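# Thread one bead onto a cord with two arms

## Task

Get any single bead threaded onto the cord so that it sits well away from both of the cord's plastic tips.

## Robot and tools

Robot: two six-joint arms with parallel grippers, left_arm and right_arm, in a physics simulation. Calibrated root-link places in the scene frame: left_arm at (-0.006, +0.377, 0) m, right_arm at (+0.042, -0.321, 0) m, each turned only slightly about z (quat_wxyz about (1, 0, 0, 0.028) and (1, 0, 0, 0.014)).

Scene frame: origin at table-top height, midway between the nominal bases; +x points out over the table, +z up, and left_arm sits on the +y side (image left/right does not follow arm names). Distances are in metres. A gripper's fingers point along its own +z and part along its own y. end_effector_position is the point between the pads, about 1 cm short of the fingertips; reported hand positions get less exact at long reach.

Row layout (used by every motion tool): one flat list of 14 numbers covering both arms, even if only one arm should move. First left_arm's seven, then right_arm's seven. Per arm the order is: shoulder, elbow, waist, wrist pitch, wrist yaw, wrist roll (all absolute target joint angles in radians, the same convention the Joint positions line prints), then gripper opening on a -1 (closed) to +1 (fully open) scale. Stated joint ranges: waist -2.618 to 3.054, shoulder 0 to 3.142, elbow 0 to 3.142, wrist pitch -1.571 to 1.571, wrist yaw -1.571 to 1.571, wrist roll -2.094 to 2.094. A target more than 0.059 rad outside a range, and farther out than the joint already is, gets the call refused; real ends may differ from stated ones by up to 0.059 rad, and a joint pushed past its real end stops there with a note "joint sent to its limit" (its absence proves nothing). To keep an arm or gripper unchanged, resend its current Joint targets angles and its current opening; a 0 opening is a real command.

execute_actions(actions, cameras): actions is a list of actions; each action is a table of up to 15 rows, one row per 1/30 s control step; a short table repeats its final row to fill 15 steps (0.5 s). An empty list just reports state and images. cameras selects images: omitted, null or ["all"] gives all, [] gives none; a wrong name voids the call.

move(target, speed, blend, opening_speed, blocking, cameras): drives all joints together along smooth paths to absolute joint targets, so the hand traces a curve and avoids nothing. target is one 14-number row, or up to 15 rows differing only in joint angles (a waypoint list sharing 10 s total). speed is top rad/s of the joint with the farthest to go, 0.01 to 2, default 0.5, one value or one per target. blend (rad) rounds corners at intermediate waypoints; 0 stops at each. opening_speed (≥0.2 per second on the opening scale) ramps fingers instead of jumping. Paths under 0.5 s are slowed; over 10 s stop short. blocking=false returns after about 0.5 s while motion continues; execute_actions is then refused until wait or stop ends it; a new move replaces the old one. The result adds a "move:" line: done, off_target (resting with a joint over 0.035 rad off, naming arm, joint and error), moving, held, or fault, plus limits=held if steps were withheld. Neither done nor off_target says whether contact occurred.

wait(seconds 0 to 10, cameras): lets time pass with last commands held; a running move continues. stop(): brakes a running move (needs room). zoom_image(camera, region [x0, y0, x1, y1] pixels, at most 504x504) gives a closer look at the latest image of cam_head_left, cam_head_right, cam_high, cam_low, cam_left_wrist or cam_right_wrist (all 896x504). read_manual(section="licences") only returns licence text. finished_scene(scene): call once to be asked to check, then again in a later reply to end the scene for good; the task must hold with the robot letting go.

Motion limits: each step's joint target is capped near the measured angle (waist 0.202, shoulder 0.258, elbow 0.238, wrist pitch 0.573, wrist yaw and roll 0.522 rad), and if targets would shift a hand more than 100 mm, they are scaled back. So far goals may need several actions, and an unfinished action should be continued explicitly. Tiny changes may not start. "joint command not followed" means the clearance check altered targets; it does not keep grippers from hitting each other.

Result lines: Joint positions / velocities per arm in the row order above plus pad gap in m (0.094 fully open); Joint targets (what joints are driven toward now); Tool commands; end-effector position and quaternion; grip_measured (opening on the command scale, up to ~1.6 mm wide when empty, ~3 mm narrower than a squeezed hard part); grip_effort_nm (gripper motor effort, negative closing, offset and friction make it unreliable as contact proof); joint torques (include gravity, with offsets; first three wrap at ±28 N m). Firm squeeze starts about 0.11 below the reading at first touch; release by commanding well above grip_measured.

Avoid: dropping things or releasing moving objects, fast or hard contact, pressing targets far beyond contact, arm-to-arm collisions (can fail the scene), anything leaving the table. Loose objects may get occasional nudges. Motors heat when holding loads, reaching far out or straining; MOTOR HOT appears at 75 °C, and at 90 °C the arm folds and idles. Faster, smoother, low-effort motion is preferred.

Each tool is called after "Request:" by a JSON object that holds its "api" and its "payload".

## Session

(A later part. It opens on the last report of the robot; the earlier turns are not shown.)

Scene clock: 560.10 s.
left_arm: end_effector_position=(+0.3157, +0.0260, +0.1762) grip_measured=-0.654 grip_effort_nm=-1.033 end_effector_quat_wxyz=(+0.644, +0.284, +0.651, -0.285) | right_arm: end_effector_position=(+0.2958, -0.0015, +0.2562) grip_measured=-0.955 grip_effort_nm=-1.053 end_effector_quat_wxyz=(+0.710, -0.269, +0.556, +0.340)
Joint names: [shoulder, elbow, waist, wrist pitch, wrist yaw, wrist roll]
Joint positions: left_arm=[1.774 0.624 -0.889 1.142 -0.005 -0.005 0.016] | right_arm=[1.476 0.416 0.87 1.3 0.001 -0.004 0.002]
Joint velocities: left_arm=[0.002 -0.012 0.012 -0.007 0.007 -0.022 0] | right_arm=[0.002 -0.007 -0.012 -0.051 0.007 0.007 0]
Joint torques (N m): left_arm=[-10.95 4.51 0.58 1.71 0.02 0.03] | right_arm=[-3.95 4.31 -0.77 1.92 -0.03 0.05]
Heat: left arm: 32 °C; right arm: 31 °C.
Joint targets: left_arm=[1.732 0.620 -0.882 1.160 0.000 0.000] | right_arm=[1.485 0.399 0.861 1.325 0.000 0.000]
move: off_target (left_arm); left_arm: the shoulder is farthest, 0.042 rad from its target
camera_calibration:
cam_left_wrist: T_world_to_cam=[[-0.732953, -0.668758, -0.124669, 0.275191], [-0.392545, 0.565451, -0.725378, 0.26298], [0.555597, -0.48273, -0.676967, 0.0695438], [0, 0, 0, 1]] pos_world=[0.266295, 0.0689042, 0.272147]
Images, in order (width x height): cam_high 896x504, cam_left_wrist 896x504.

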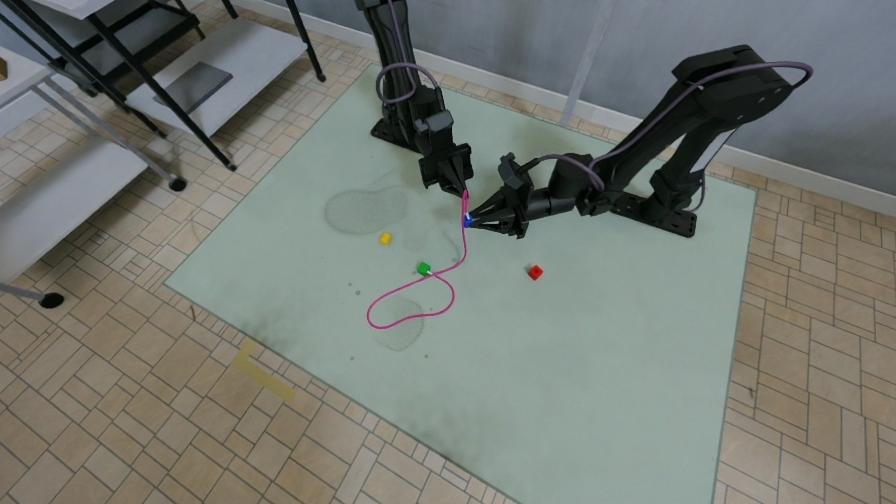

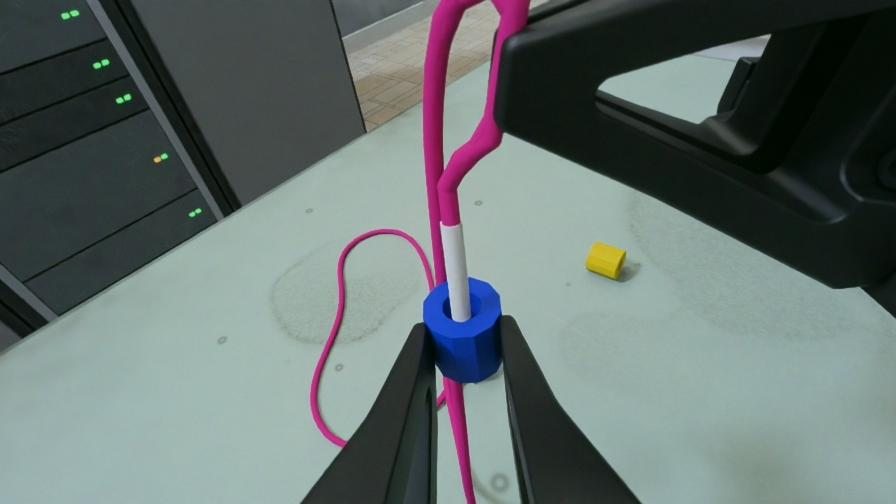

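Request:
{"api": "move", "payload": {"target": [1.732,0.62,-0.882,1.16,0,0,-0.7,1.385,0.43,0.865,1.215,0,0,-1], "cameras": ["cam_left_wrist","cam_high"], "speed": 0.1}}

Request:
{"api": "zoom_image", "payload": {"camera": "cam_high", "region": [430, 170, 520, 240]}}

Request:
{"api": "zoom_image", "payload": {"camera": "cam_left_wrist", "region": [350, 150, 560, 400]}}

Scene clock: 574.73 s.
left_arm: end_effector_position=(+0.3157, +0.0260, +0.1762) grip_measured=-0.654 grip_effort_nm=-1.028 end_effector_quat_wxyz=(+0.644, +0.284, +0.651, -0.285) | right_arm: end_effector_position=(+0.2929, -0.0052, +0.2627) grip_measured=-0.955 grip_effort_nm=-1.053 end_effector_quat_wxyz=(+0.706, -0.271, +0.560, +0.338)
Joint names: [shoulder, elbow, waist, wrist pitch, wrist yaw, wrist roll]
Joint positions: left_arm=[1.774 0.624 -0.889 1.142 -0.005 -0.005 0.016] | right_arm=[1.411 0.416 0.87 1.224 0.001 -0.004 0.002]
Joint velocities: left_arm=[-0.017 -0.007 -0.002 0.022 0.022 -0.022 0] | right_arm=[0.002 -0.002 -0.002 -0.022 0.022 -0.007 0]
Joint torques (N m): left_arm=[-10.96 4.49 0.59 1.7 0.02 0.04] | right_arm=[-6.43 6.8 -0.43 1.58 -0.02 0.04]
Heat: left arm: 32 °C; right arm: 33 °C.
Joint targets: left_arm=[1.732 0.620 -0.882 1.160 0.000 0.000] | right_arm=[1.385 0.430 0.865 1.215 0.000 0.000]
move: off_target (left_arm); left_arm: the shoulder is farthest, 0.042 rad from its target
camera_calibration:
cam_left_wrist: T_world_to_cam=[[-0.732953, -0.668758, -0.124669, 0.275191], [-0.392545, 0.565451, -0.725378, 0.26298], [0.555597, -0.48273, -0.676967, 0.0695438], [0, 0, 0, 1]] pos_world=[0.266295, 0.0689042, 0.272147]
Images, in order (width x height): cam_high 896x504, cam_left_wrist 896x504.

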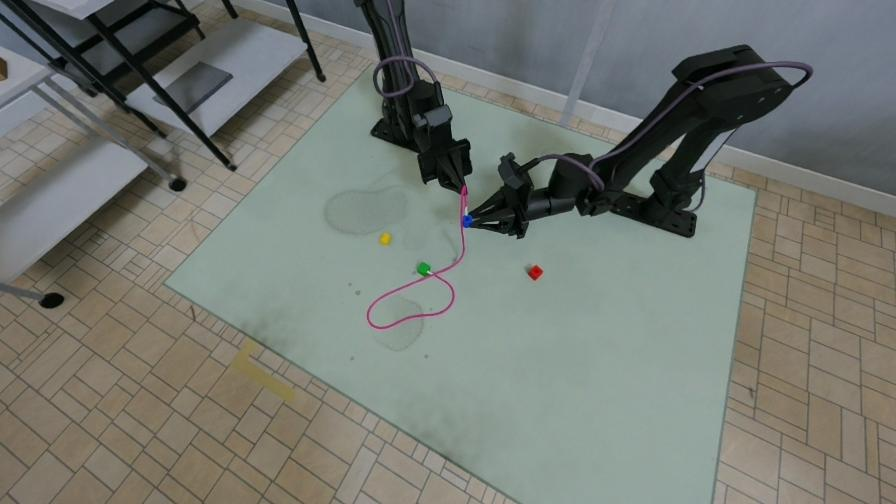

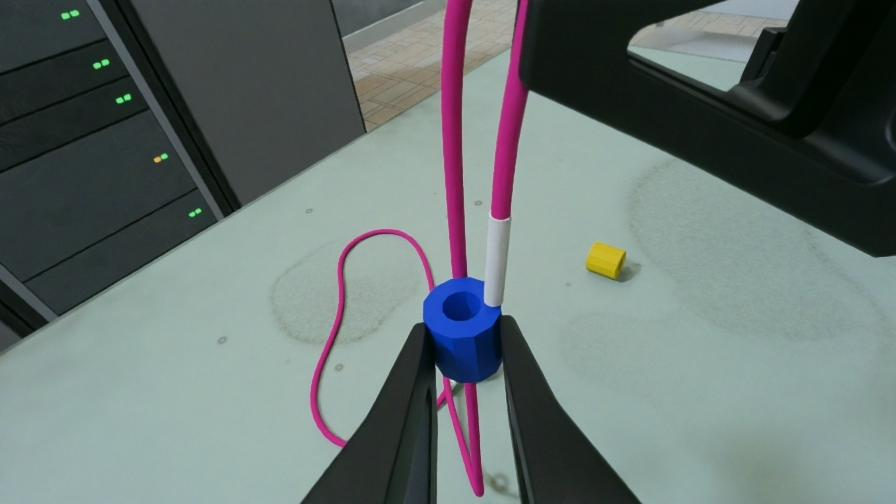

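Scaled by 5.600 from the camera's 896x504 image, which has a finer 1280x720 frame.

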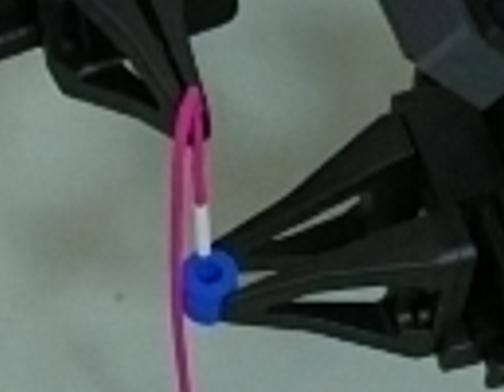

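Scaled by 2.016 from the camera's 896x504 image, which has a finer 1280x720 frame.

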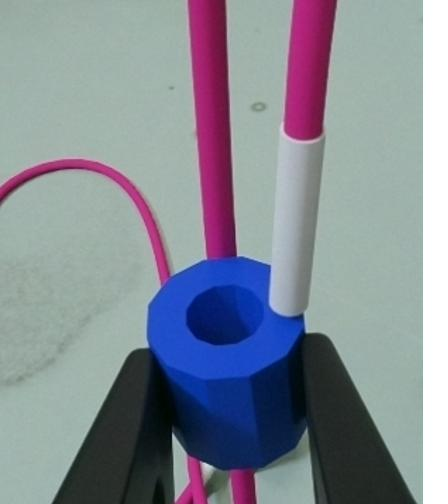

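Request:
{"api": "move", "payload": {"target": [1.732,0.62,-0.882,1.16,0,0,-0.7,1.428,0.484,0.865,1.19,0,0,-1], "cameras": ["cam_left_wrist","cam_high"], "speed": 0.1}}

Request:
{"api": "zoom_image", "payload": {"camera": "cam_high", "region": [430, 170, 520, 240]}}

Request:
{"api": "zoom_image", "payload": {"camera": "cam_left_wrist", "region": [350, 150, 560, 400]}}

Scene clock: 598.27 s.
left_arm: end_effector_position=(+0.3157, +0.0260, +0.1762) grip_measured=-0.654 grip_effort_nm=-1.023 end_effector_quat_wxyz=(+0.644, +0.284, +0.651, -0.285) | right_arm: end_effector_position=(+0.2968, -0.0004, +0.2669) grip_measured=-0.955 grip_effort_nm=-1.053 end_effector_quat_wxyz=(+0.706, -0.271, +0.561, +0.338)
Joint names: [shoulder, elbow, waist, wrist pitch, wrist yaw, wrist roll]
Joint positions: left_arm=[1.774 0.624 -0.889 1.142 -0.005 -0.005 0.016] | right_arm=[1.419 0.447 0.87 1.199 0.001 -0.004 0.002]
Joint velocities: left_arm=[-0.017 0.002 -0.017 -0.022 0.007 0.022 0] | right_arm=[-0.012 -0.002 0.017 -0.037 0.007 -0.081 0]
Joint torques (N m): left_arm=[-10.95 4.51 0.58 1.71 0.02 0.03] | right_arm=[-3.88 8.73 -0.43 1.57 -0.02 0.05]
Heat: left arm: 32 °C; right arm: 31 °C.
Joint targets: left_arm=[1.732 0.620 -0.882 1.160 0.000 0.000] | right_arm=[1.428 0.484 0.865 1.190 0.000 0.000]
move: off_target (left_arm, right_arm); left_arm: the shoulder is farthest, 0.042 rad from its target; right_arm: the elbow is farthest, 0.037 rad from its target
camera_calibration:
cam_left_wrist: T_world_to_cam=[[-0.732953, -0.668758, -0.124669, 0.275191], [-0.392545, 0.565451, -0.725378, 0.26298], [0.555597, -0.48273, -0.676967, 0.0695438], [0, 0, 0, 1]] pos_world=[0.266295, 0.0689042, 0.272147]
Images, in order (width x height): cam_high 896x504, cam_left_wrist 896x504.

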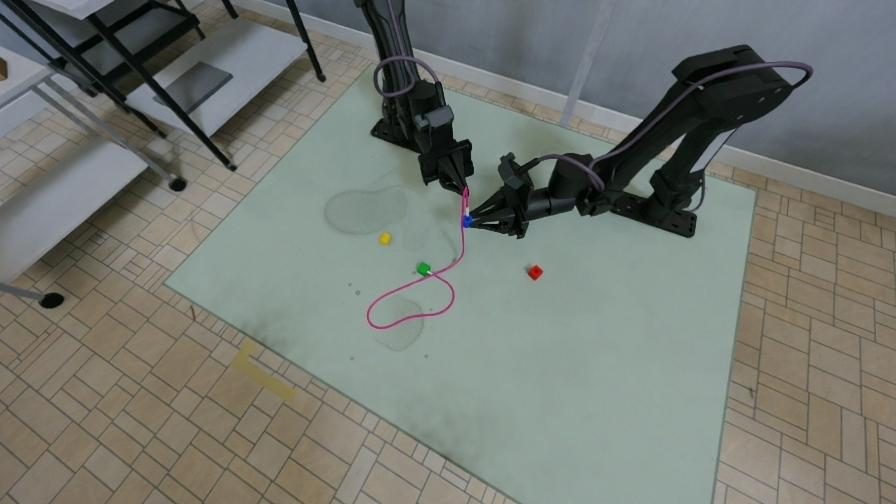

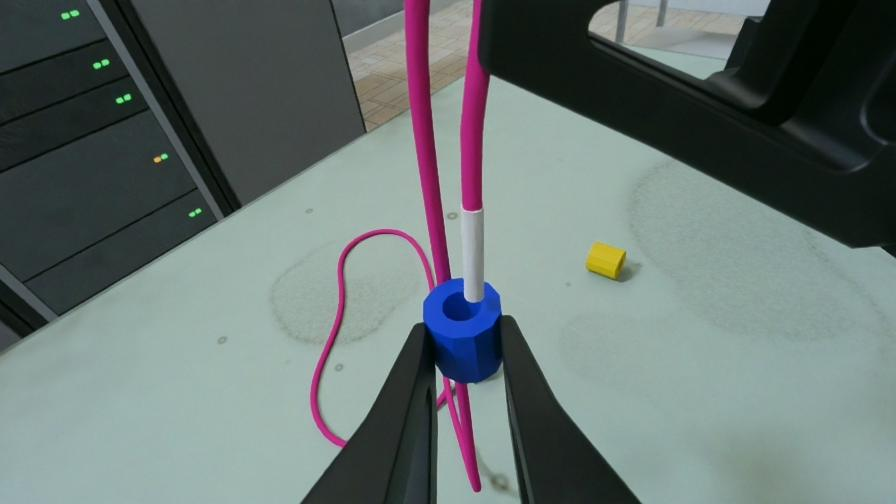

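Scaled by 5.600 from the camera's 896x504 image, which has a finer 1280x720 frame.

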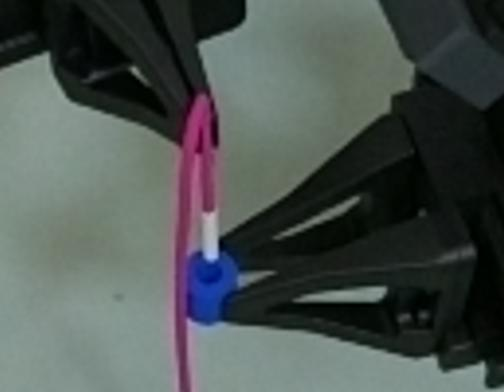

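Scaled by 2.016 from the camera's 896x504 image, which has a finer 1280x720 frame.

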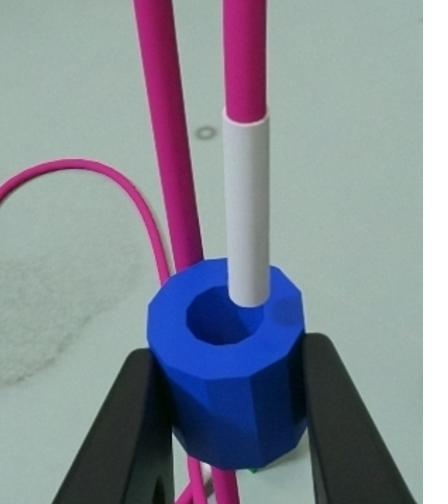

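Request:
{"api": "move", "payload": {"target": [1.732,0.62,-0.882,1.16,0,0,-0.7,1.444,0.498,0.865,1.195,0,0,-1], "cameras": ["cam_left_wrist","cam_high"], "speed": 0.1}}

Request:
{"api": "zoom_image", "payload": {"camera": "cam_left_wrist", "region": [350, 150, 560, 400]}}

Request:
{"api": "zoom_image", "payload": {"camera": "cam_high", "region": [430, 170, 520, 240]}}

Scene clock: 610.27 s.
left_arm: end_effector_position=(+0.3157, +0.0260, +0.1762) grip_measured=-0.654 grip_effort_nm=-1.028 end_effector_quat_wxyz=(+0.644, +0.284, +0.651, -0.285) | right_arm: end_effector_position=(+0.2991, +0.0025, +0.2659) grip_measured=-0.955 grip_effort_nm=-1.053 end_effector_quat_wxyz=(+0.705, -0.272, +0.562, +0.337)
Joint names: [shoulder, elbow, waist, wrist pitch, wrist yaw, wrist roll]
Joint positions: left_arm=[1.774 0.624 -0.889 1.142 -0.005 -0.005 0.016] | right_arm=[1.435 0.46 0.87 1.197 0.001 -0.004 0.002]
Joint velocities: left_arm=[-0.012 -0.017 -0.007 0.051 -0.022 -0.022 0] | right_arm=[-0.007 0.002 0.007 0.037 -0.007 -0.007 0.001]
Joint torques (N m): left_arm=[-10.95 4.49 0.59 1.71 0.03 0.03] | right_arm=[-3.96 8.88 -0.42 1.65 -0.01 0.04]
Heat: left arm: 32 °C; right arm: 31 °C.
Joint targets: left_arm=[1.732 0.620 -0.882 1.160 0.000 0.000] | right_arm=[1.444 0.498 0.865 1.195 0.000 0.000]
move: off_target (left_arm, right_arm); left_arm: the shoulder is farthest, 0.042 rad from its target; right_arm: the elbow is farthest, 0.038 rad from its target
camera_calibration:
cam_left_wrist: T_world_to_cam=[[-0.732953, -0.668758, -0.124669, 0.275191], [-0.392545, 0.565451, -0.725378, 0.26298], [0.555597, -0.48273, -0.676967, 0.0695438], [0, 0, 0, 1]] pos_world=[0.266295, 0.0689042, 0.272147]
Images, in order (width x height): cam_high 896x504, cam_left_wrist 896x504.

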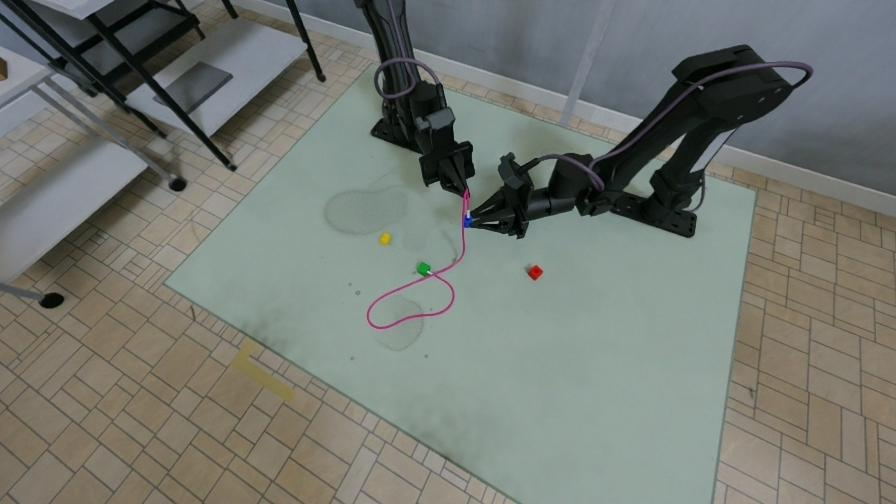

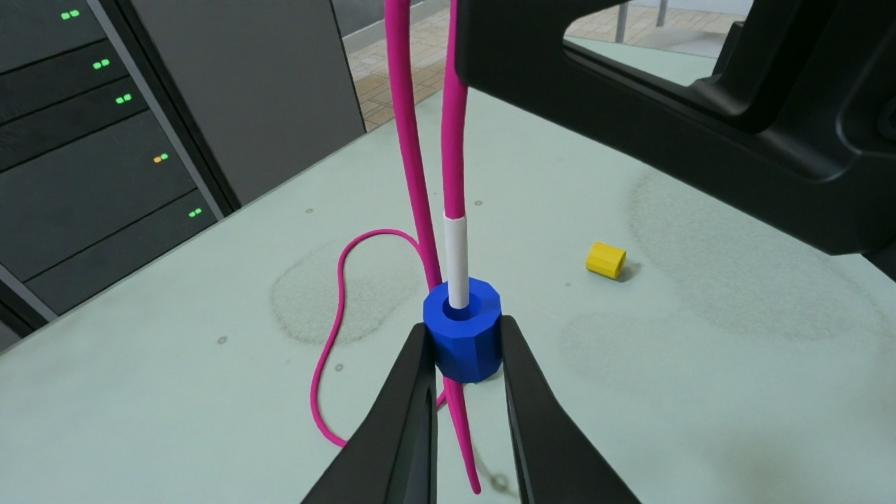

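Scaled by 2.016 from the camera's 896x504 image, which has a finer 1280x720 frame.

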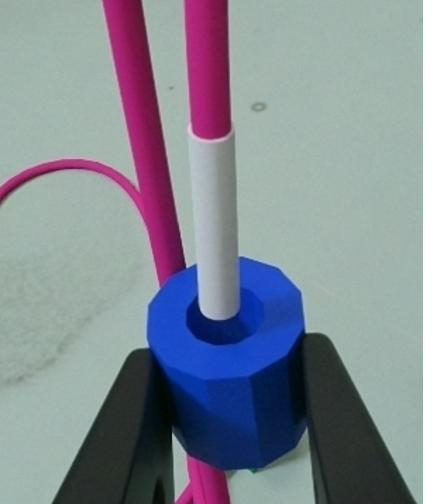

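Scaled by 5.600 from the camera's 896x504 image, which has a finer 1280x720 frame.

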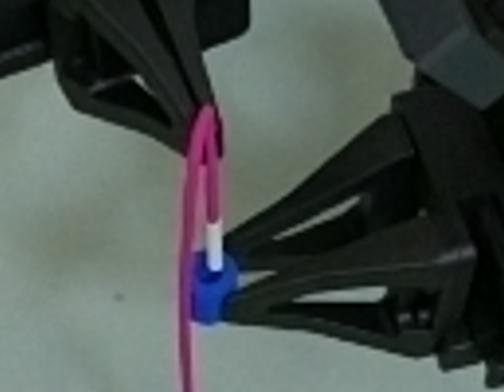

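Request:
{"api": "move", "payload": {"target": [1.732,0.62,-0.882,1.16,0,0,-0.7,1.465,0.431,0.865,1.25,0,0,-1], "speed": 0.1, "cameras": ["cam_left_wrist","cam_high"]}}

Request:
{"api": "zoom_image", "payload": {"camera": "cam_left_wrist", "region": [400, 200, 560, 350]}}

Request:
{"api": "zoom_image", "payload": {"camera": "cam_high", "region": [430, 170, 520, 250]}}

Scene clock: 644.33 s.
left_arm: end_effector_position=(+0.3157, +0.0260, +0.1762) grip_measured=-0.654 grip_effort_nm=-1.028 end_effector_quat_wxyz=(+0.644, +0.284, +0.651, -0.285) | right_arm: end_effector_position=(+0.2993, +0.0028, +0.2588) grip_measured=-0.955 grip_effort_nm=-1.057 end_effector_quat_wxyz=(+0.703, -0.273, +0.565, +0.336)
Joint names: [shoulder, elbow, waist, wrist pitch, wrist yaw, wrist roll]
Joint positions: left_arm=[1.774 0.624 -0.889 1.142 -0.005 -0.005 0.016] | right_arm=[1.456 0.448 0.87 1.223 0.001 -0.004 0.002]
Joint velocities: left_arm=[-0.012 -0.007 -0.012 -0.022 -0.095 -0.022 0.001] | right_arm=[0.002 -0.022 0.007 0.007 0.007 0.022 0]
Joint torques (N m): left_arm=[-10.95 4.48 0.58 1.7 0.02 0.03] | right_arm=[-4.05 4.57 -0.36 1.92 -0.02 0.06]
Heat: left arm: 32 °C; right arm: 32 °C.
Joint targets: left_arm=[1.732 0.620 -0.882 1.160 0.000 0.000] | right_arm=[1.465 0.431 0.865 1.250 0.000 0.000]
move: off_target (left_arm); left_arm: the shoulder is farthest, 0.042 rad from its target
camera_calibration:
cam_left_wrist: T_world_to_cam=[[-0.732953, -0.668758, -0.124669, 0.275191], [-0.392545, 0.565451, -0.725378, 0.26298], [0.555597, -0.48273, -0.676967, 0.0695438], [0, 0, 0, 1]] pos_world=[0.266295, 0.0689042, 0.272147]
Images, in order (width x height): cam_high 896x504, cam_left_wrist 896x504.

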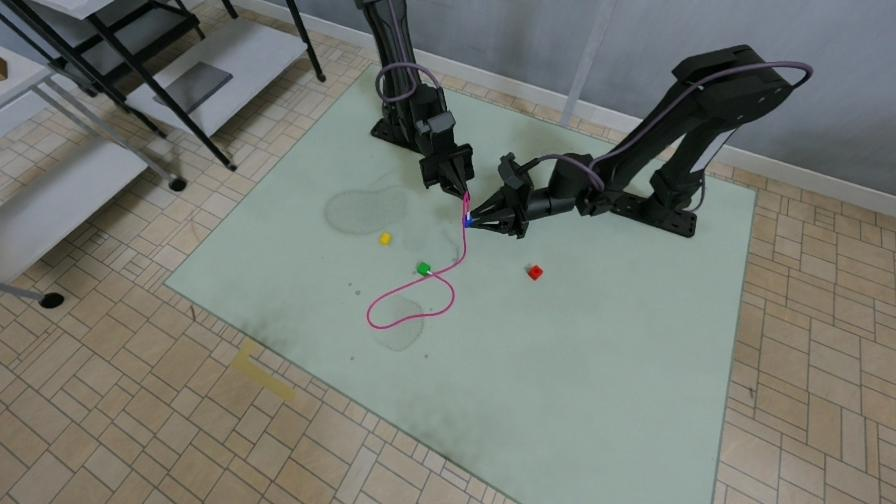

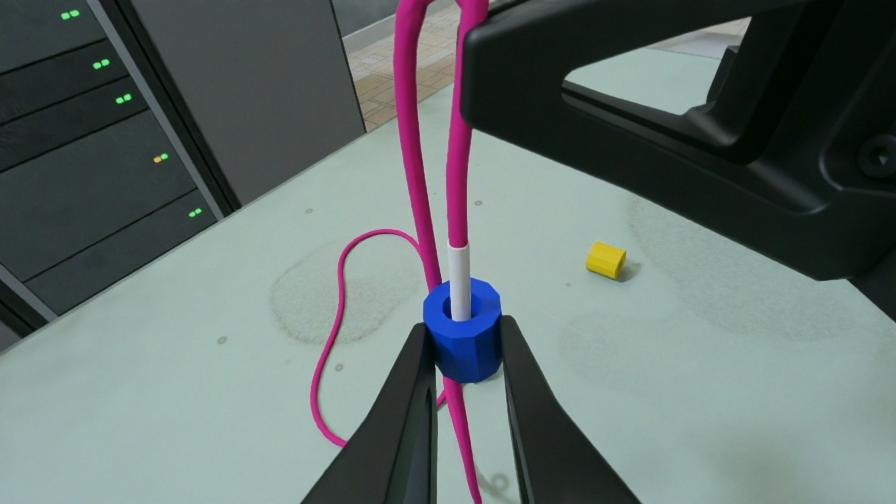

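Scaled by 3.150 from the camera's 896x504 image, which has a finer 1280x720 frame.

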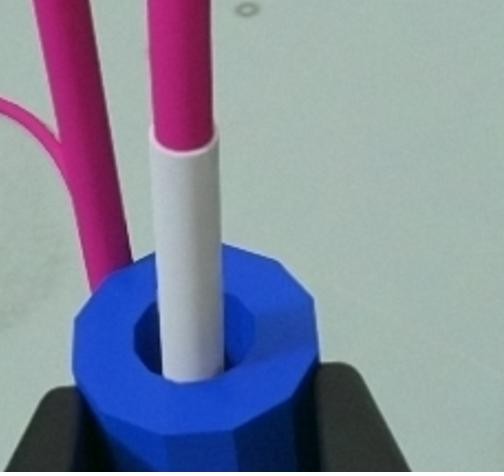

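Scaled by 5.600 from the camera's 896x504 image, which has a finer 1280x720 frame.

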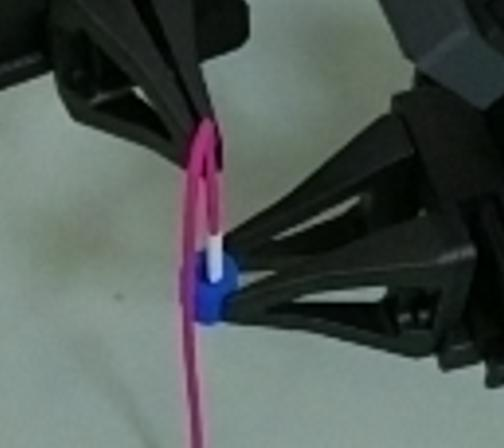

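Request:
{"api": "move", "payload": {"target": [1.732,0.62,-0.882,1.16,0,0,-0.7,1.484,0.42,0.865,1.278,0,0,-1], "speed": 0.1, "cameras": ["cam_left_wrist","cam_high"]}}

Request:
{"api": "zoom_image", "payload": {"camera": "cam_left_wrist", "region": [400, 200, 560, 350]}}

Request:
{"api": "zoom_image", "payload": {"camera": "cam_high", "region": [430, 170, 520, 250]}}

Scene clock: 655.63 s.
left_arm: end_effector_position=(+0.3157, +0.0260, +0.1762) grip_measured=-0.654 grip_effort_nm=-1.028 end_effector_quat_wxyz=(+0.644, +0.284, +0.651, -0.285) | right_arm: end_effector_position=(+0.2991, +0.0025, +0.2532) grip_measured=-0.955 grip_effort_nm=-1.057 end_effector_quat_wxyz=(+0.702, -0.273, +0.566, +0.336)
Joint names: [shoulder, elbow, waist, wrist pitch, wrist yaw, wrist roll]
Joint positions: left_arm=[1.774 0.624 -0.889 1.142 -0.005 -0.005 0.016] | right_arm=[1.475 0.437 0.87 1.251 0.001 -0.004 0.002]
Joint velocities: left_arm=[-0.002 0.017 -0.032 -0.007 -0.007 -0.037 0] | right_arm=[-0.012 -0.017 0.002 -0.037 0.051 -0.037 0]
Joint torques (N m): left_arm=[-10.96 4.51 0.59 1.71 0.02 0.03] | right_arm=[-4.14 4.42 -0.44 1.93 -0.02 0.05]
Heat: left arm: 33 °C; right arm: 32 °C.
Joint targets: left_arm=[1.732 0.620 -0.882 1.160 0.000 0.000] | right_arm=[1.484 0.420 0.865 1.278 0.000 0.000]
move: off_target (left_arm); left_arm: the shoulder is farthest, 0.042 rad from its target
camera_calibration:
cam_left_wrist: T_world_to_cam=[[-0.732953, -0.668758, -0.124669, 0.275191], [-0.392545, 0.565451, -0.725378, 0.26298], [0.555597, -0.48273, -0.676967, 0.0695438], [0, 0, 0, 1]] pos_world=[0.266295, 0.0689042, 0.272147]
Images, in order (width x height): cam_high 896x504, cam_left_wrist 896x504.

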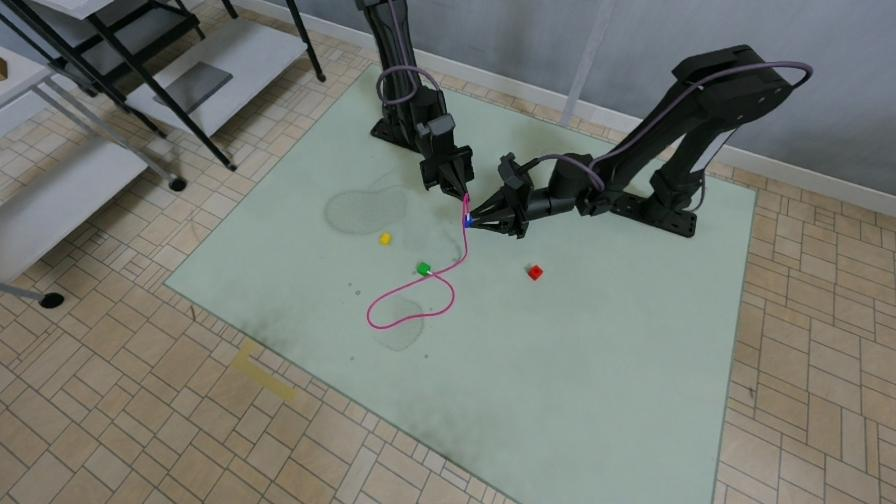

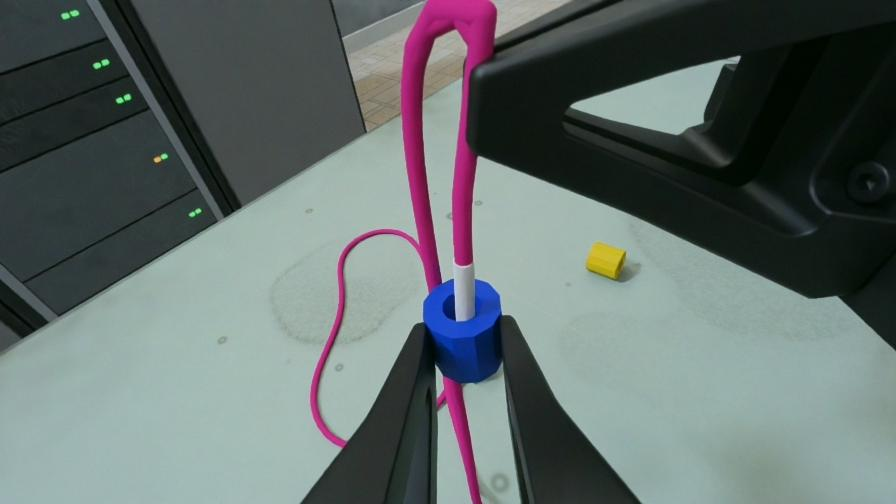

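Scaled by 3.150 from the camera's 896x504 image, which has a finer 1280x720 frame.

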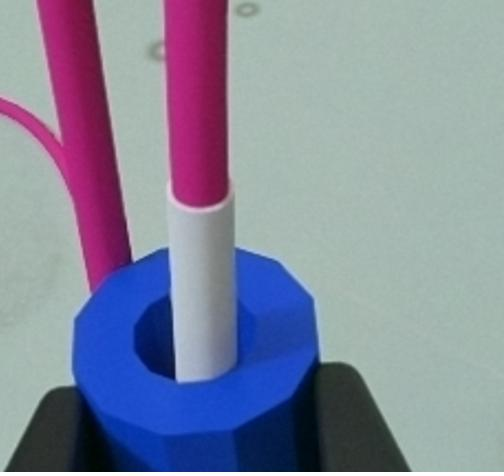

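Scaled by 5.600 from the camera's 896x504 image, which has a finer 1280x720 frame.

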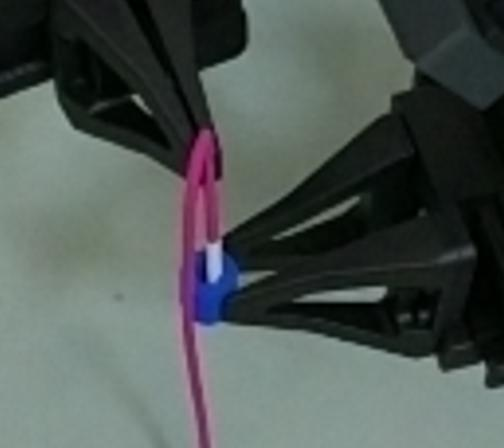

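Request:
{"api": "move", "payload": {"target": [1.732,0.62,-0.882,1.16,0,0,-0.7,1.545,0.395,0.865,1.363,0,0,-1], "speed": 0.1, "cameras": ["cam_left_wrist","cam_low"]}}

Request:
{"api": "zoom_image", "payload": {"camera": "cam_left_wrist", "region": [400, 200, 560, 350]}}

Scene clock: 671.20 s.
left_arm: end_effector_position=(+0.3157, +0.0260, +0.1762) grip_measured=-0.654 grip_effort_nm=-1.028 end_effector_quat_wxyz=(+0.644, +0.284, +0.651, -0.285) | right_arm: end_effector_position=(+0.2990, +0.0024, +0.2398) grip_measured=-0.955 grip_effort_nm=-1.053 end_effector_quat_wxyz=(+0.702, -0.273, +0.566, +0.336)
Joint names: [shoulder, elbow, waist, wrist pitch, wrist yaw, wrist roll]
Joint positions: left_arm=[1.774 0.624 -0.889 1.142 -0.005 -0.005 0.016] | right_arm=[1.535 0.411 0.87 1.336 0.001 -0.004 0.002]
Joint velocities: left_arm=[0.007 -0.002 0.002 -0.022 0.022 0.007 0.001] | right_arm=[0.002 -0.012 -0.002 -0.007 0.007 0.037 -0.001]
Joint torques (N m): left_arm=[-10.96 4.51 0.58 1.71 0.03 0.02] | right_arm=[-4.26 4.1 -0.46 1.94 -0.02 0.06]
Heat: left arm: 33 °C; right arm: 33 °C.
Joint targets: left_arm=[1.732 0.620 -0.882 1.160 0.000 0.000] | right_arm=[1.545 0.395 0.865 1.363 0.000 0.000]
move: off_target (left_arm); left_arm: the shoulder is farthest, 0.042 rad from its target
camera_calibration:
cam_left_wrist: T_world_to_cam=[[-0.732953, -0.668758, -0.124669, 0.275191], [-0.392545, 0.565451, -0.725378, 0.26298], [0.555597, -0.48273, -0.676967, 0.0695438], [0, 0, 0, 1]] pos_world=[0.266295, 0.0689042, 0.272147]
Images, in order (width x height): cam_low 896x504, cam_left_wrist 896x504.

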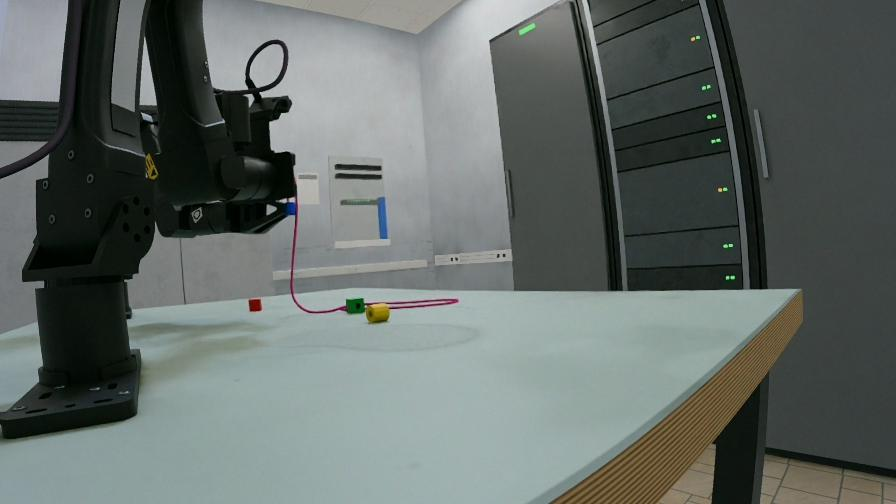

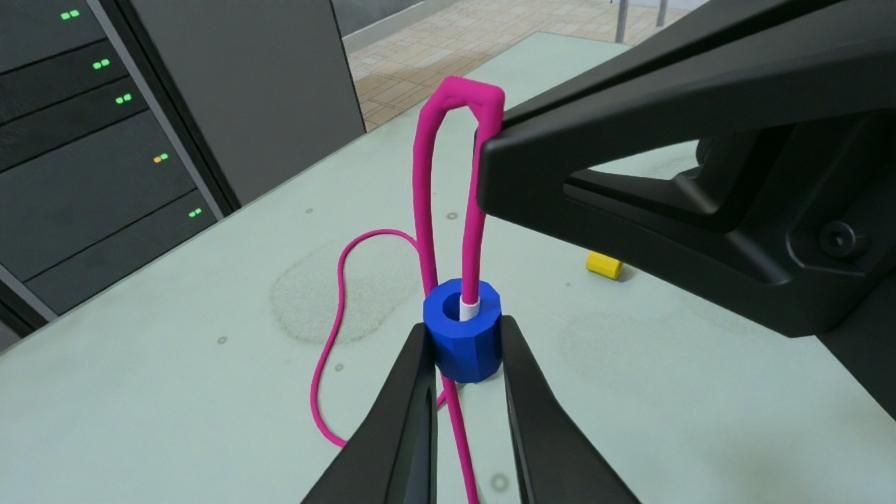

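Scaled by 3.150 from the camera's 896x504 image, which has a finer 1280x720 frame.

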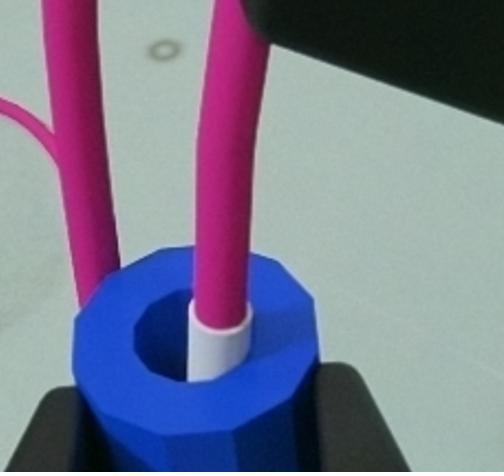

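Request:
{"api": "move", "payload": {"target": [1.732,0.62,-0.882,1.16,0,0,-0.7,1.611,0.374,0.865,1.449,0,0,-1], "speed": 0.1, "cameras": ["cam_left_wrist","cam_low","cam_high"]}}

Request:
{"api": "zoom_image", "payload": {"camera": "cam_low", "region": [230, 150, 350, 250]}}

Scene clock: 681.10 s.
left_arm: end_effector_position=(+0.3157, +0.0260, +0.1762) grip_measured=-0.654 grip_effort_nm=-1.033 end_effector_quat_wxyz=(+0.644, +0.284, +0.651, -0.285) | right_arm: end_effector_position=(+0.2988, +0.0022, +0.2263) grip_measured=-0.955 grip_effort_nm=-1.053 end_effector_quat_wxyz=(+0.701, -0.274, +0.566, +0.336)
Joint names: [shoulder, elbow, waist, wrist pitch, wrist yaw, wrist roll]
Joint positions: left_arm=[1.774 0.624 -0.889 1.142 -0.005 -0.005 0.016] | right_arm=[1.601 0.39 0.87 1.422 0.001 -0.004 0.002]
Joint velocities: left_arm=[-0.022 -0.007 0.012 0.051 0.007 -0.022 0] | right_arm=[-0.012 -0.007 0.012 0.022 -0.007 -0.037 0]
Joint torques (N m): left_arm=[-10.96 4.52 0.58 1.71 0.02 0.03] | right_arm=[-4.49 3.74 -0.46 1.92 -0.02 0.04]
Heat: left arm: 33 °C; right arm: 33 °C.
Joint targets: left_arm=[1.732 0.620 -0.882 1.160 0.000 0.000] | right_arm=[1.611 0.374 0.865 1.449 0.000 0.000]
move: off_target (left_arm); left_arm: the shoulder is farthest, 0.042 rad from its target
camera_calibration:
cam_left_wrist: T_world_to_cam=[[-0.732953, -0.668758, -0.124669, 0.275191], [-0.392545, 0.565451, -0.725378, 0.26298], [0.555597, -0.48273, -0.676967, 0.0695438], [0, 0, 0, 1]] pos_world=[0.266295, 0.0689042, 0.272147]
Images, in order (width x height): cam_high 896x504, cam_low 896x504, cam_left_wrist 896x504.

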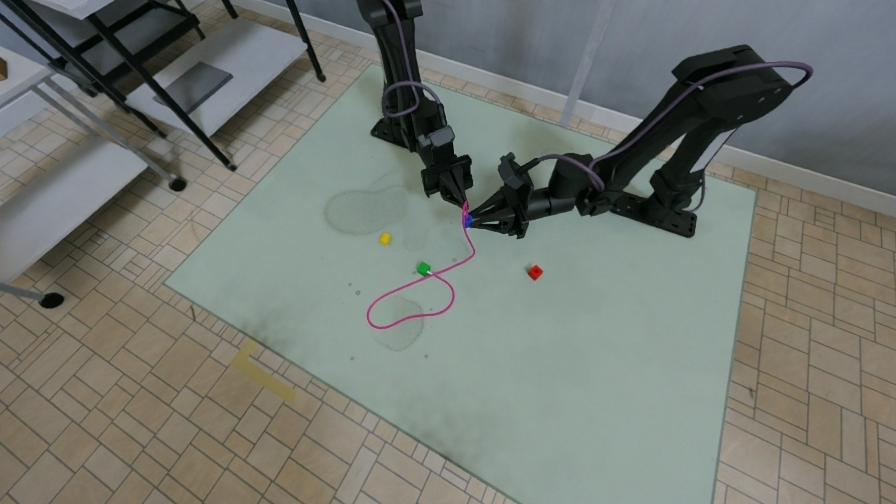

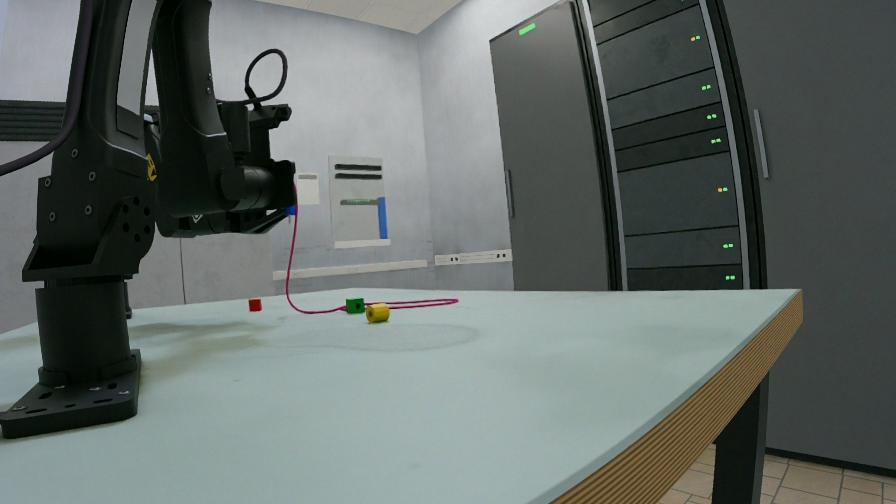

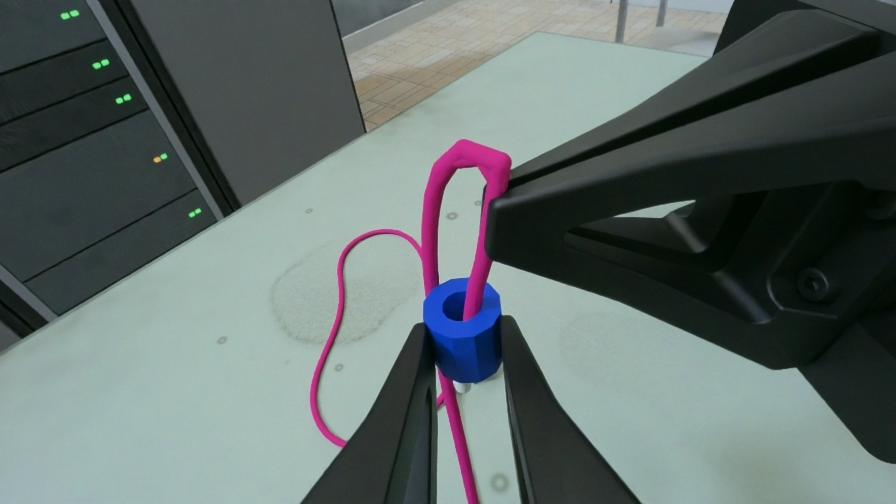

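Scaled by 4.200 from the camera's 896x504 image, which has a finer 1280x720 frame.

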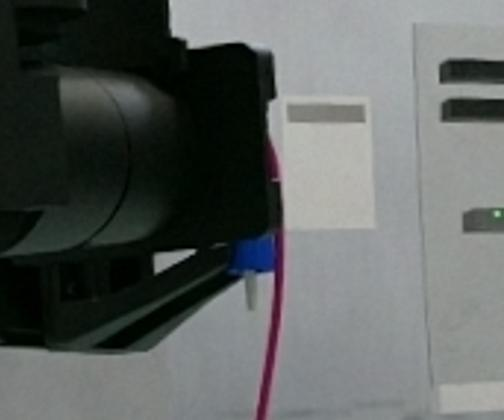

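Request:
{"api": "move", "payload": {"target": [1.732,0.62,-0.882,1.16,0,0,-0.7,1.645,0.366,0.865,1.49,0,0,-1], "speed": 0.1, "cameras": ["cam_left_wrist","cam_low"]}}

Request:
{"api": "zoom_image", "payload": {"camera": "cam_low", "region": [230, 150, 350, 250]}}

Scene clock: 689.43 s.
left_arm: end_effector_position=(+0.3157, +0.0260, +0.1762) grip_measured=-0.654 grip_effort_nm=-1.033 end_effector_quat_wxyz=(+0.644, +0.284, +0.651, -0.285) | right_arm: end_effector_position=(+0.2989, +0.0022, +0.2200) grip_measured=-0.955 grip_effort_nm=-1.053 end_effector_quat_wxyz=(+0.701, -0.274, +0.566, +0.336)
Joint names: [shoulder, elbow, waist, wrist pitch, wrist yaw, wrist roll]
Joint positions: left_arm=[1.774 0.624 -0.889 1.142 -0.005 -0.005 0.016] | right_arm=[1.634 0.381 0.87 1.463 0.001 -0.004 0.002]
Joint velocities: left_arm=[-0.007 -0.007 -0.027 -0.022 -0.007 -0.037 0] | right_arm=[0.002 -0.002 -0.012 -0.022 -0.022 0.007 0]
Joint torques (N m): left_arm=[-10.96 4.49 0.59 1.7 0.02 0.04] | right_arm=[-4.55 3.6 -0.43 1.95 -0.01 0.04]
Heat: left arm: 33 °C; right arm: 33 °C.
Joint targets: left_arm=[1.732 0.620 -0.882 1.160 0.000 0.000] | right_arm=[1.645 0.366 0.865 1.490 0.000 0.000]
move: off_target (left_arm); left_arm: the shoulder is farthest, 0.042 rad from its target
camera_calibration:
cam_left_wrist: T_world_to_cam=[[-0.732953, -0.668758, -0.124669, 0.275191], [-0.392545, 0.565451, -0.725378, 0.26298], [0.555597, -0.48273, -0.676967, 0.0695438], [0, 0, 0, 1]] pos_world=[0.266295, 0.0689042, 0.272147]
Images, in order (width x height): cam_low 896x504, cam_left_wrist 896x504.

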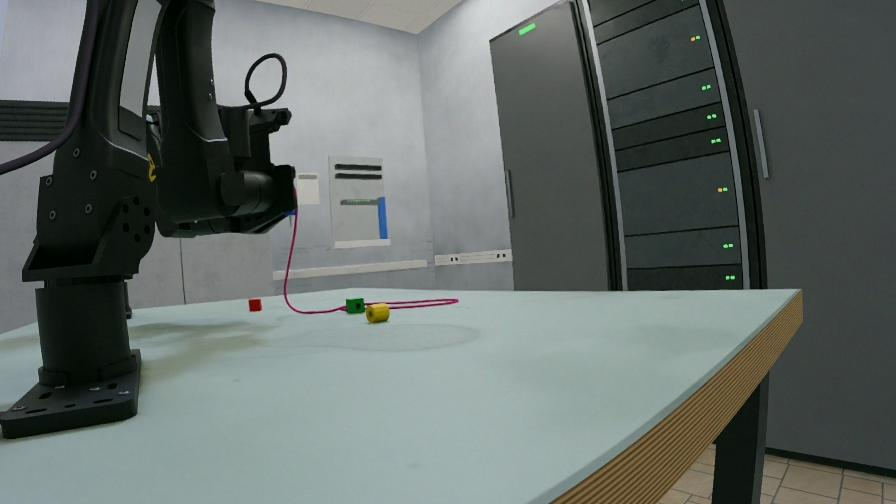

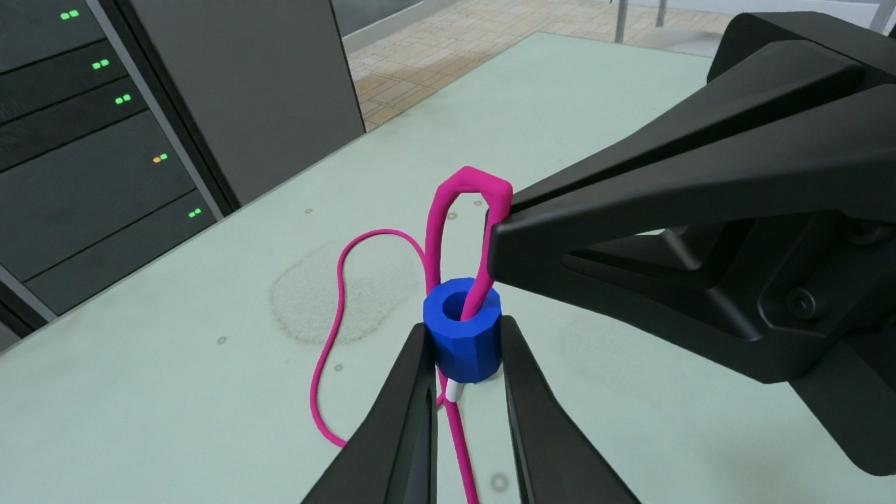

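Scaled by 4.200 from the camera's 896x504 image, which has a finer 1280x720 frame.

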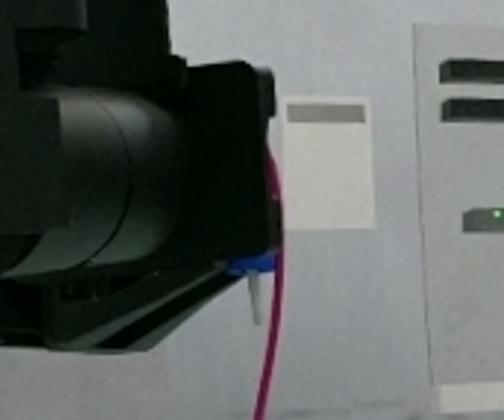

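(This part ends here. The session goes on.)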